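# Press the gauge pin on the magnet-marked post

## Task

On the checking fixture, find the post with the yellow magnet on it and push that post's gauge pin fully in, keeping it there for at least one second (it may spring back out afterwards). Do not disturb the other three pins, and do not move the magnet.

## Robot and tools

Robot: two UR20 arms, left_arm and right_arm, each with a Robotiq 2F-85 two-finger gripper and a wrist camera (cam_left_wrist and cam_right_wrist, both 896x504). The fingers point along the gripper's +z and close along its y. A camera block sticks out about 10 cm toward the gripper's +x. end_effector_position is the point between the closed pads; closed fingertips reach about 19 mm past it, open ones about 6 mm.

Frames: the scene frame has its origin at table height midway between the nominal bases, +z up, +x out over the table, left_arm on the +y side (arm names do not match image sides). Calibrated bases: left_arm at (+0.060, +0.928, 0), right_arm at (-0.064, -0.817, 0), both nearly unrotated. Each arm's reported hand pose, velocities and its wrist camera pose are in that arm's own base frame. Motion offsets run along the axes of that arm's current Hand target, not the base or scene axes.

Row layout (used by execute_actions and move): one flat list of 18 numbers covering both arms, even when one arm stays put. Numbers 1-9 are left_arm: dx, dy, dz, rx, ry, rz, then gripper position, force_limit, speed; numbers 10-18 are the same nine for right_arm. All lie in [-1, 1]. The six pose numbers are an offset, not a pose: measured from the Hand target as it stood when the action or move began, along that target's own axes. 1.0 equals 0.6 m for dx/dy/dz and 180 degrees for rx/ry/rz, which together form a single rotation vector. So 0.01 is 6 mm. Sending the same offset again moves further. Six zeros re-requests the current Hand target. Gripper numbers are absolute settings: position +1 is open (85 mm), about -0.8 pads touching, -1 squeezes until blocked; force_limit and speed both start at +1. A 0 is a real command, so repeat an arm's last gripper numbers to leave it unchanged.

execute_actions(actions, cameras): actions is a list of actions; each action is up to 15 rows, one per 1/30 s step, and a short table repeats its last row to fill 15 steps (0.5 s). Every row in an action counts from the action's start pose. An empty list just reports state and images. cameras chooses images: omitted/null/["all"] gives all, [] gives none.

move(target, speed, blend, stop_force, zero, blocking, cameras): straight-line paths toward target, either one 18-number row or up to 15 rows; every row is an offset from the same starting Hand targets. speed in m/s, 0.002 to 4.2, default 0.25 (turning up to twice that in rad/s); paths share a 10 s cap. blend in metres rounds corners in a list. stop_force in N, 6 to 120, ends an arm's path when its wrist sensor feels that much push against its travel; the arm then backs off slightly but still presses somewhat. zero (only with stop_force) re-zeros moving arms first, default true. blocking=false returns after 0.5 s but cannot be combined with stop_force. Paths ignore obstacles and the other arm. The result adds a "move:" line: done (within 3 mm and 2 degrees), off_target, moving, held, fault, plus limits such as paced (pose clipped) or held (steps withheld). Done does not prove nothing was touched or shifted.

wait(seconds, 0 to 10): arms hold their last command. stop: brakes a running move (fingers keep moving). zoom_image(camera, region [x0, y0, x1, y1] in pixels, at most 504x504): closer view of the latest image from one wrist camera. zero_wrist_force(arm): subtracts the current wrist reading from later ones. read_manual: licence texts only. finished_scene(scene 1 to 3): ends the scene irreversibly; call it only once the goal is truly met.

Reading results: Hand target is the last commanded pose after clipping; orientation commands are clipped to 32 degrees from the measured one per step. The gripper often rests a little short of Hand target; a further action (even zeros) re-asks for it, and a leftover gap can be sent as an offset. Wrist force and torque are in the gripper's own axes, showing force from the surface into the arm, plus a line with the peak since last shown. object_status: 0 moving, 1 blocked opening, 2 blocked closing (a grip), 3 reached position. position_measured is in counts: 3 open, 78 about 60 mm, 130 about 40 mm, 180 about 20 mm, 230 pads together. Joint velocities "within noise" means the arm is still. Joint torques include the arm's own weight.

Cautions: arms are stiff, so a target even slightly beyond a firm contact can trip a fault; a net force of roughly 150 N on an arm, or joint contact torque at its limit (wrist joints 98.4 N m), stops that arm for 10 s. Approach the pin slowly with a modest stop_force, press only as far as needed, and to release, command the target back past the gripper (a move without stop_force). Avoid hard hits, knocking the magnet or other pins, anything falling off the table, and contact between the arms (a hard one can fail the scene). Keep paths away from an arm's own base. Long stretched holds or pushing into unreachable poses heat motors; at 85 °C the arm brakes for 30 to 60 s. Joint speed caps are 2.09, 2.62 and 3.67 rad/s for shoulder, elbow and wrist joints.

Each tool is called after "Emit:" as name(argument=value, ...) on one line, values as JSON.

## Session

Emit:
execute_actions(actions=[])

Scene clock: 0.00 s.
left_arm: end_effector_position=(+0.3071, -0.4220, +0.1602) position_measured=3 object_status=3 end_effector_quat_wxyz=(+0.066, +0.956, -0.074, +0.275) | right_arm: end_effector_position=(+0.4900, -0.3027, +0.2369) position_measured=3 object_status=3 end_effector_quat_wxyz=(+0.548, -0.467, -0.511, -0.471)
Joint positions: left_arm=[-1.763 -1.739 2.857 -2.766 -1.003 1.555] | right_arm=[2.511 -2.074 -2.06 -2.212 2.389 -0.015]
Joint velocities: within noise
Joint torques (N m): no reading
Motor temperatures (°C): left_arm=[24 35 26 38 34 33] | right_arm=[28 35 35 36 33 38]
Wrist force (N): no reading
Wrist torque (N m): no reading
Wrist force, peak (N): no reading
Hand target: left_arm +0.3071, -0.4220, +0.1602; +0.066, +0.956, -0.074, +0.275 | right_arm +0.4900, -0.3027, +0.2369; +0.548, -0.467, -0.511, -0.471
Tool commands: left_gripper/position=+1.0 left_gripper/force_limit=+1.0 left_gripper/speed=+1.0 right_gripper/position=+1.0 right_gripper/force_limit=+1.0 right_gripper/speed=+1.0
camera_calibration:
cam_left_wrist: T_world_to_cam=[[-0.285835, -0.958093, 0.0188626, -0.30276], [-0.929607, 0.27245, -0.248197, 0.463413], [0.232657, -0.0884782, -0.968526, 0.172428], [0, 0, 0, 1]] pos_world=[0.304136, -0.401073, 0.28773]
cam_right_wrist: T_world_to_cam=[[0.978979, 0.0562001, -0.196068, -0.399553], [-0.174505, -0.266853, -0.947807, 0.238768], [-0.105588, 0.962097, -0.251436, 0.530477], [0, 0, 0, 1]] pos_world=[0.488832, -0.424199, 0.281347]

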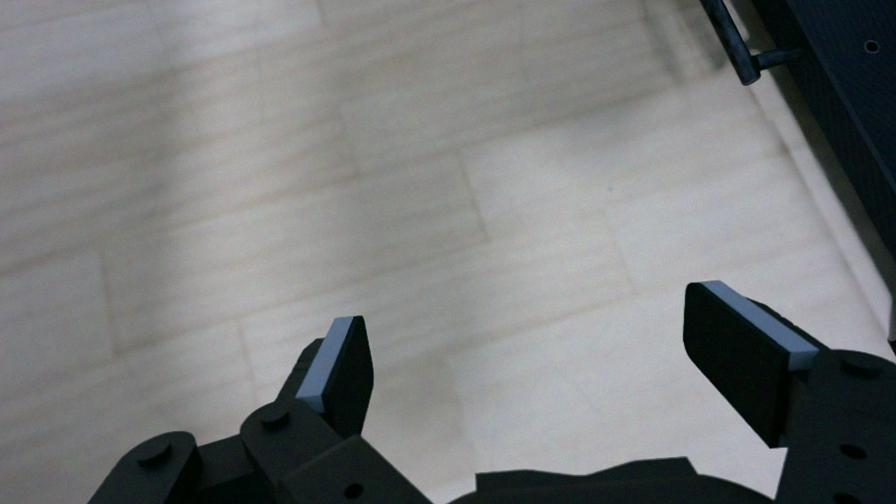

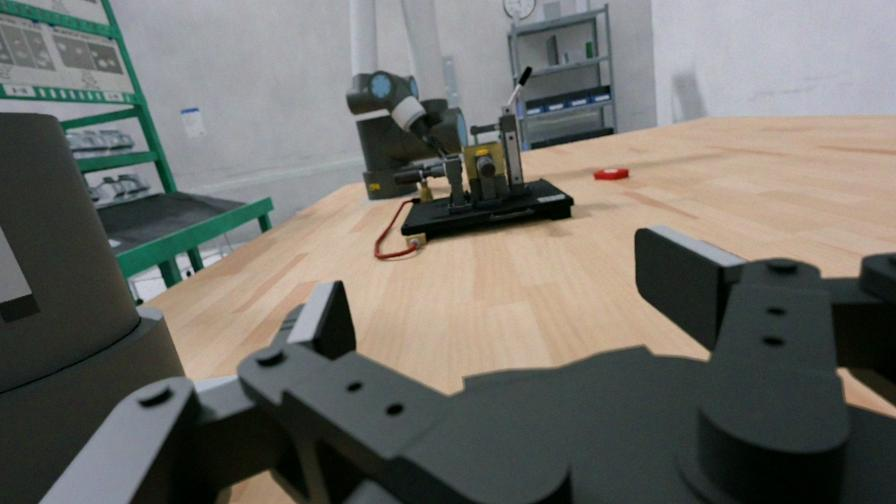

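Emit:
zoom_image(camera="cam_right_wrist", region=[360, 60, 600, 270])

Scaled by 2.100 from the camera's 896x504 image, which has a finer 1280x720 frame.

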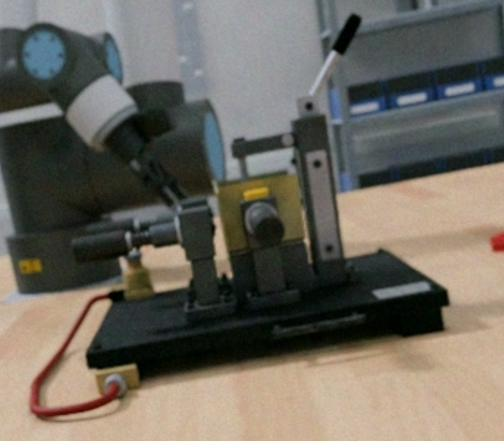

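Emit:
move(target=[0,0,0,0,0,0,1,1,1,0.029,0.43,0.79,-0.0334,-0.513,0.0175,-1,1,0], speed=0.6, cameras=["cam_right_wrist"])

Emit:
move(target=[0,0,0,0,0,0,1,1,1,0.678,-0.287,0.17,0,0,0,-1,1,0], speed=0.4, cameras=["cam_right_wrist"])

Scene clock: 4.23 s.
left_arm: end_effector_position=(+0.3071, -0.4220, +0.1602) position_measured=3 object_status=3 end_effector_quat_wxyz=(+0.066, +0.956, -0.074, +0.275) | right_arm: end_effector_position=(+0.6895, +0.1981, +0.2667) position_measured=232 object_status=3 end_effector_quat_wxyz=(+0.000, +0.700, +0.714, -0.001)
Joint positions: left_arm=[-1.763 -1.739 2.857 -2.766 -1.003 1.555] | right_arm=[3.706 -1.565 -2.323 -0.826 1.57 2.115]
Joint velocities: within noise
Joint torques (N m): left_arm=[6.93 -6.83 -58.11 -8.67 2.92 -1.32] | right_arm=[12.44 46.63 93.92 4.82 -3.69 6.35]
Motor temperatures (°C): left_arm=[24 35 26 38 34 33] | right_arm=[28 35 35 36 33 38]
Wrist force (N): left_arm=[0.0 0.2 -0.2] | right_arm=[-0.5 2.6 2.1]
Wrist torque (N m): left_arm=[0.03 0.01 0.01] | right_arm=[1.51 0.04 -0.54]
Wrist force, peak (N): left_arm=[-0.1 -0.5 -0.3] | right_arm=[5.6 4.1 2.5]
Hand target: left_arm +0.3071, -0.4220, +0.1602; +0.066, +0.956, -0.074, +0.275 | right_arm +0.6895, +0.1981, +0.2667; +0.000, +0.700, +0.714, -0.001
Off the commanded pose: left_arm 0.000 m, 0 deg | right_arm 0.000 m, 0 deg.
move: done
camera_calibration:
cam_right_wrist: T_world_to_cam=[[0.987149, -0.14364, 0.0700264, -0.654257], [-0.157798, -0.945361, 0.285294, 0.229469], [0.0252204, -0.292678, -0.955878, 0.423498], [0, 0, 0, 1]] pos_world=[0.671378, 0.246902, 0.385162]
Images, in order (width x height): cam_right_wrist 896x504.

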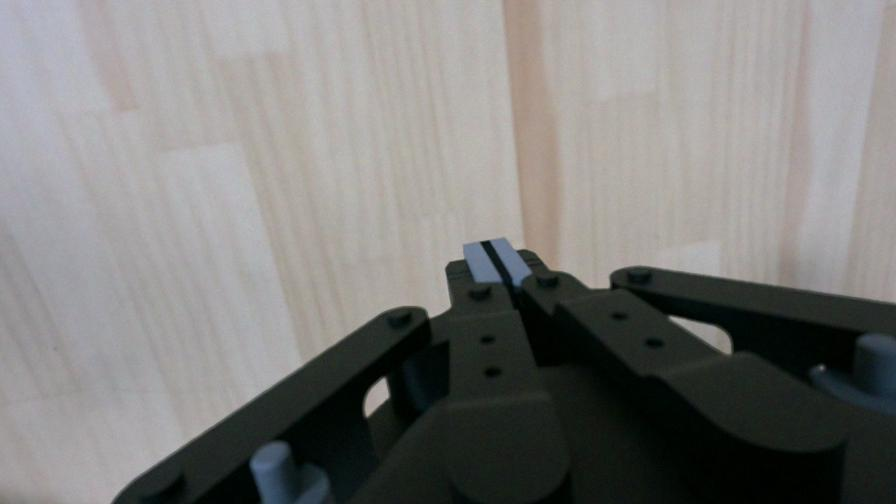

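Scene clock: 6.00 s.
left_arm: end_effector_position=(+0.3071, -0.4220, +0.1602) position_measured=3 object_status=3 end_effector_quat_wxyz=(+0.066, +0.956, -0.074, +0.275) | right_arm: end_effector_position=(+0.5092, +0.6010, +0.1644) position_measured=232 object_status=3 end_effector_quat_wxyz=(+0.000, +0.700, +0.714, -0.001)
Joint positions: left_arm=[-1.763 -1.739 2.857 -2.766 -1.003 1.555] | right_arm=[4.268 -1.762 -2.304 -0.649 1.571 2.677]
Joint velocities: within noise
Joint torques (N m): left_arm=[9.4 -11.44 -60.27 -8.31 3.67 -1.01] | right_arm=[29.72 73.33 84.08 15.45 -3.95 4.51]
Motor temperatures (°C): left_arm=[24 35 26 38 34 33] | right_arm=[28 35 35 36 33 38]
Wrist force (N): left_arm=[0.0 0.0 -0.3] | right_arm=[-0.3 2.8 1.4]
Wrist torque (N m): left_arm=[0.01 0.01 0.00] | right_arm=[1.55 -0.03 -0.47]
Wrist force, peak (N): left_arm=[0.4 0.1 -0.4] | right_arm=[-4.6 4.1 1.2]
Hand target: left_arm +0.3071, -0.4220, +0.1602; +0.066, +0.956, -0.074, +0.275 | right_arm +0.5091, +0.6012, +0.1643; +0.000, +0.700, +0.714, -0.001
Off the commanded pose: left_arm 0.000 m, 0 deg | right_arm 0.000 m, 0 deg.
move: done
camera_calibration:
cam_right_wrist: T_world_to_cam=[[0.987149, -0.143631, 0.070052, -0.411131], [-0.157802, -0.945306, 0.285474, 0.611112], [0.0252176, -0.29286, -0.955823, 0.44822], [0, 0, 0, 1]] pos_world=[0.490978, 0.649902, 0.282763]
Images, in order (width x height): cam_right_wrist 896x504.

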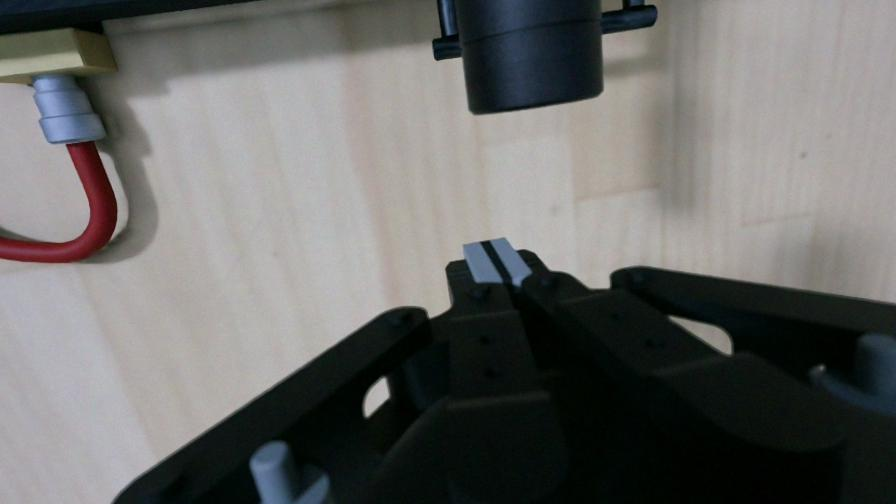

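Emit:
move(target=[0,0,0,0,0,0,1,1,1,0.037,0.016,0,0,0,0,-1,1,0], speed=0.25, cameras=[])

Emit:
move(target=[0,0,0,0,0,0,1,1,1,0.12,0,0,0,0,0,-1,1,0], speed=0.014, stop_force=65, cameras=["cam_right_wrist"])

Emit:
move(target=[0,0,0,0,0,0,1,1,1,0.004,0,0,0,0,0,-1,1,0], speed=0.005, stop_force=18, cameras=[])

Emit:
wait(seconds=1.1, cameras=[])

Scene clock: 7.33 s.
left_arm: end_effector_position=(+0.3071, -0.4220, +0.1602) position_measured=3 object_status=3 end_effector_quat_wxyz=(+0.066, +0.956, -0.074, +0.275) | right_arm: end_effector_position=(+0.5182, +0.6235, +0.1642) position_measured=232 object_status=3 end_effector_quat_wxyz=(+0.000, +0.700, +0.714, -0.001)
Joint positions: left_arm=[-1.763 -1.739 2.857 -2.766 -1.003 1.555] | right_arm=[4.269 -1.784 -2.273 -0.657 1.571 2.679]
Joint velocities: within noise
Joint torques (N m): left_arm=[4.91 -14.3 -58.21 -7.84 3.42 -1.31] | right_arm=[12.91 82.9 89.8 5.73 -2.94 6.37]
Motor temperatures (°C): left_arm=[24 35 26 38 34 33] | right_arm=[28 35 35 36 33 38]
Wrist force (N): left_arm=[0.0 0.0 -0.2] | right_arm=[-0.9 2.0 1.9]
Wrist torque (N m): left_arm=[0.00 0.01 0.00] | right_arm=[1.49 0.14 -0.41]
Wrist force, peak (N): left_arm=[0.0 -0.2 -0.4] | right_arm=[-0.4 2.6 2.1]
Hand target: left_arm +0.3071, -0.4220, +0.1602; +0.066, +0.956, -0.074, +0.275 | right_arm +0.5183, +0.6236, +0.1642; +0.000, +0.700, +0.714, -0.001
Off the commanded pose: left_arm 0.000 m, 0 deg | right_arm 0.000 m, 0 deg.
move: done
No camera images: "cameras" was empty.

Scene clock: 11.17 s.
left_arm: end_effector_position=(+0.3071, -0.4220, +0.1602) position_measured=3 object_status=3 end_effector_quat_wxyz=(+0.066, +0.956, -0.074, +0.275) | right_arm: end_effector_position=(+0.5175, +0.6589, +0.1641) position_measured=232 object_status=3 end_effector_quat_wxyz=(+0.000, +0.700, +0.714, -0.001)
Joint positions: left_arm=[-1.763 -1.739 2.857 -2.766 -1.003 1.555] | right_arm=[4.289 -1.81 -2.236 -0.668 1.571 2.698]
Joint velocities: within noise
Joint torques (N m): left_arm=[7.69 -7.8 -61.86 -7.3 4.48 -0.87] | right_arm=[16.72 144.61 108.45 28.8 13.11 -7.94]
Motor temperatures (°C): left_arm=[24 35 26 38 34 33] | right_arm=[28 35 35 36 33 38]
Wrist force (N): left_arm=[0.0 0.0 0.1] | right_arm=[-52.0 7.4 16.0]
Wrist torque (N m): left_arm=[0.00 0.00 0.00] | right_arm=[1.71 0.74 -0.24]
Wrist force, peak (N): left_arm=[0.5 0.1 -0.3] | right_arm=[-95.5 3.6 -20.1]
Hand target: left_arm +0.3071, -0.4220, +0.1602; +0.066, +0.956, -0.074, +0.275 | right_arm +0.5175, +0.6589, +0.1641; +0.000, +0.700, +0.714, -0.001 (not the last commanded pose)
Off the commanded pose: left_arm 0.000 m, 0 deg | right_arm 0.037 m, 0 deg.
move: contact (right_arm)
camera_calibration:
cam_right_wrist: T_world_to_cam=[[0.987151, -0.14364, 0.070004, -0.411073], [-0.157804, -0.945211, 0.285788, 0.667072], [0.0251178, -0.293163, -0.955732, 0.465014], [0, 0, 0, 1]] pos_world=[0.499378, 0.707801, 0.282564]
Images, in order (width x height): cam_right_wrist 896x504.

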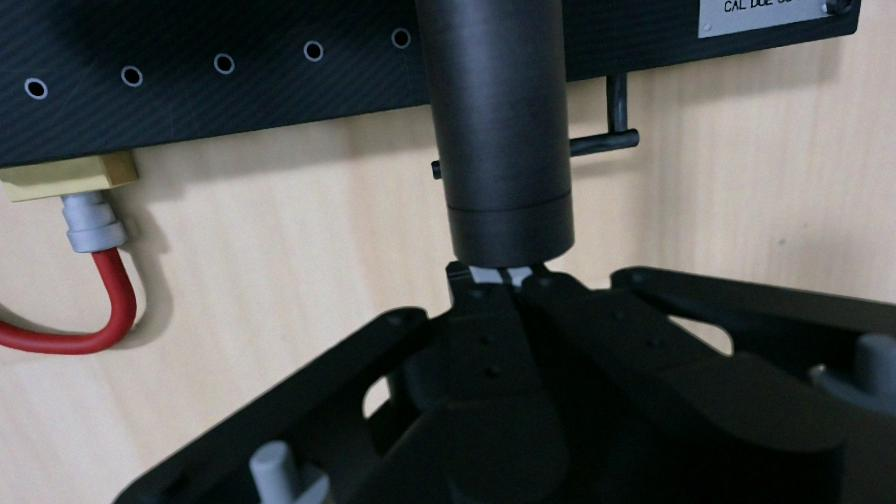

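Scene clock: 11.87 s.
left_arm: end_effector_position=(+0.3071, -0.4220, +0.1602) position_measured=3 object_status=3 end_effector_quat_wxyz=(+0.066, +0.956, -0.074, +0.275) | right_arm: end_effector_position=(+0.5175, +0.6591, +0.1641) position_measured=232 object_status=3 end_effector_quat_wxyz=(+0.000, +0.700, +0.714, -0.001)
Joint positions: left_arm=[-1.763 -1.739 2.857 -2.766 -1.003 1.555] | right_arm=[4.289 -1.81 -2.236 -0.668 1.571 2.698]
Joint velocities: within noise
Joint torques (N m): left_arm=[11.86 -7.2 -60.43 -6.51 3.91 -0.85] | right_arm=[32.15 131.44 120.4 36.9 12.31 3.14]
Motor temperatures (°C): left_arm=[24 35 26 38 34 33] | right_arm=[28 35 35 36 33 38]
Wrist force (N): left_arm=[0.1 -0.1 -0.1] | right_arm=[-81.1 0.3 -6.4]
Wrist torque (N m): left_arm=[-0.02 -0.01 0.00] | right_arm=[1.59 1.27 -0.30]
Wrist force, peak (N): left_arm=[-0.1 0.1 -0.5] | right_arm=[-84.1 -0.9 -3.4]
Hand target: left_arm +0.3071, -0.4220, +0.1602; +0.066, +0.956, -0.074, +0.275 | right_arm +0.5175, +0.6590, +0.1641; +0.000, +0.700, +0.714, -0.001 (not the last commanded pose)
Off the commanded pose: left_arm 0.000 m, 0 deg | right_arm 0.002 m, 0 deg.
move: contact (right_arm)
No camera images: "cameras" was empty.

Scene clock: 12.97 s.
left_arm: end_effector_position=(+0.3071, -0.4220, +0.1602) position_measured=3 object_status=3 end_effector_quat_wxyz=(+0.066, +0.956, -0.074, +0.275) | right_arm: end_effector_position=(+0.5175, +0.6591, +0.1641) position_measured=232 object_status=3 end_effector_quat_wxyz=(+0.000, +0.700, +0.714, -0.001)
Joint positions: left_arm=[-1.763 -1.739 2.857 -2.766 -1.003 1.555] | right_arm=[4.289 -1.81 -2.236 -0.668 1.571 2.698]
Joint velocities: within noise
Joint torques (N m): left_arm=[9.66 -6.1 -66.78 -7.77 4.85 -0.77] | right_arm=[25.83 133.21 120.81 33.43 12.45 3.47]
Motor temperatures (°C): left_arm=[24 35 26 38 34 33] | right_arm=[28 35 35 36 33 38]
Wrist force (N): left_arm=[0.1 0.0 0.1] | right_arm=[-76.2 2.4 -2.8]
Wrist torque (N m): left_arm=[0.01 -0.01 0.00] | right_arm=[1.59 1.19 -0.29]
Wrist force, peak (N): left_arm=[0.2 -0.1 -0.5] | right_arm=[-81.0 0.4 -6.0]
Hand target: left_arm +0.3071, -0.4220, +0.1602; +0.066, +0.956, -0.074, +0.275 | right_arm +0.5175, +0.6590, +0.1641; +0.000, +0.700, +0.714, -0.001 (not the last commanded pose)
Tool commands: left_gripper/position=+1.0 left_gripper/force_limit=+1.0 left_gripper/speed=+1.0 right_gripper/position=-1.0 right_gripper/force_limit=+1.0 right_gripper/speed=+0.0
Off the commanded pose: left_arm 0.000 m, 0 deg | right_arm 0.002 m, 0 deg.
wait: 1.10 s; at rest by 0.17 s
No camera images: "cameras" was empty.

Emit:
move(target=[0,0,0,0,0,0,1,1,1,-0.08,0,0,0,0,0,-1,1,0], speed=0.1, cameras=[])

Emit:
finished_scene(scene=3)

Scene clock: 14.07 s.
left_arm: end_effector_position=(+0.3071, -0.4220, +0.1602) position_measured=3 object_status=3 end_effector_quat_wxyz=(+0.066, +0.956, -0.074, +0.275) | right_arm: end_effector_position=(+0.5185, +0.6112, +0.1642) position_measured=232 object_status=3 end_effector_quat_wxyz=(+0.000, +0.700, +0.714, -0.001)
Joint positions: left_arm=[-1.763 -1.739 2.857 -2.766 -1.003 1.555] | right_arm=[4.262 -1.775 -2.285 -0.654 1.571 2.671]
Joint velocities: within noise
Joint torques (N m): left_arm=[16.33 -6.49 -66.44 -7.04 3.95 0.12] | right_arm=[-22.16 126.76 56.99 14.56 -3.3 -7.28]
Motor temperatures (°C): left_arm=[24 35 26 38 34 33] | right_arm=[28 35 35 36 33 38]
Wrist force (N): left_arm=[-0.1 -0.1 -0.2] | right_arm=[-1.8 1.5 1.8]
Wrist torque (N m): left_arm=[-0.02 0.02 0.00] | right_arm=[1.37 0.27 -0.44]
Wrist force, peak (N): left_arm=[-0.5 -0.1 -0.2] | right_arm=[-76.2 2.5 -3.0]
Hand target: left_arm +0.3071, -0.4220, +0.1602; +0.066, +0.956, -0.074, +0.275 | right_arm +0.5185, +0.6111, +0.1642; +0.000, +0.700, +0.714, -0.001
Off the commanded pose: left_arm 0.000 m, 0 deg | right_arm 0.000 m, 0 deg.
move: done
No camera images: "cameras" was empty.

The scene is finished: the task was done.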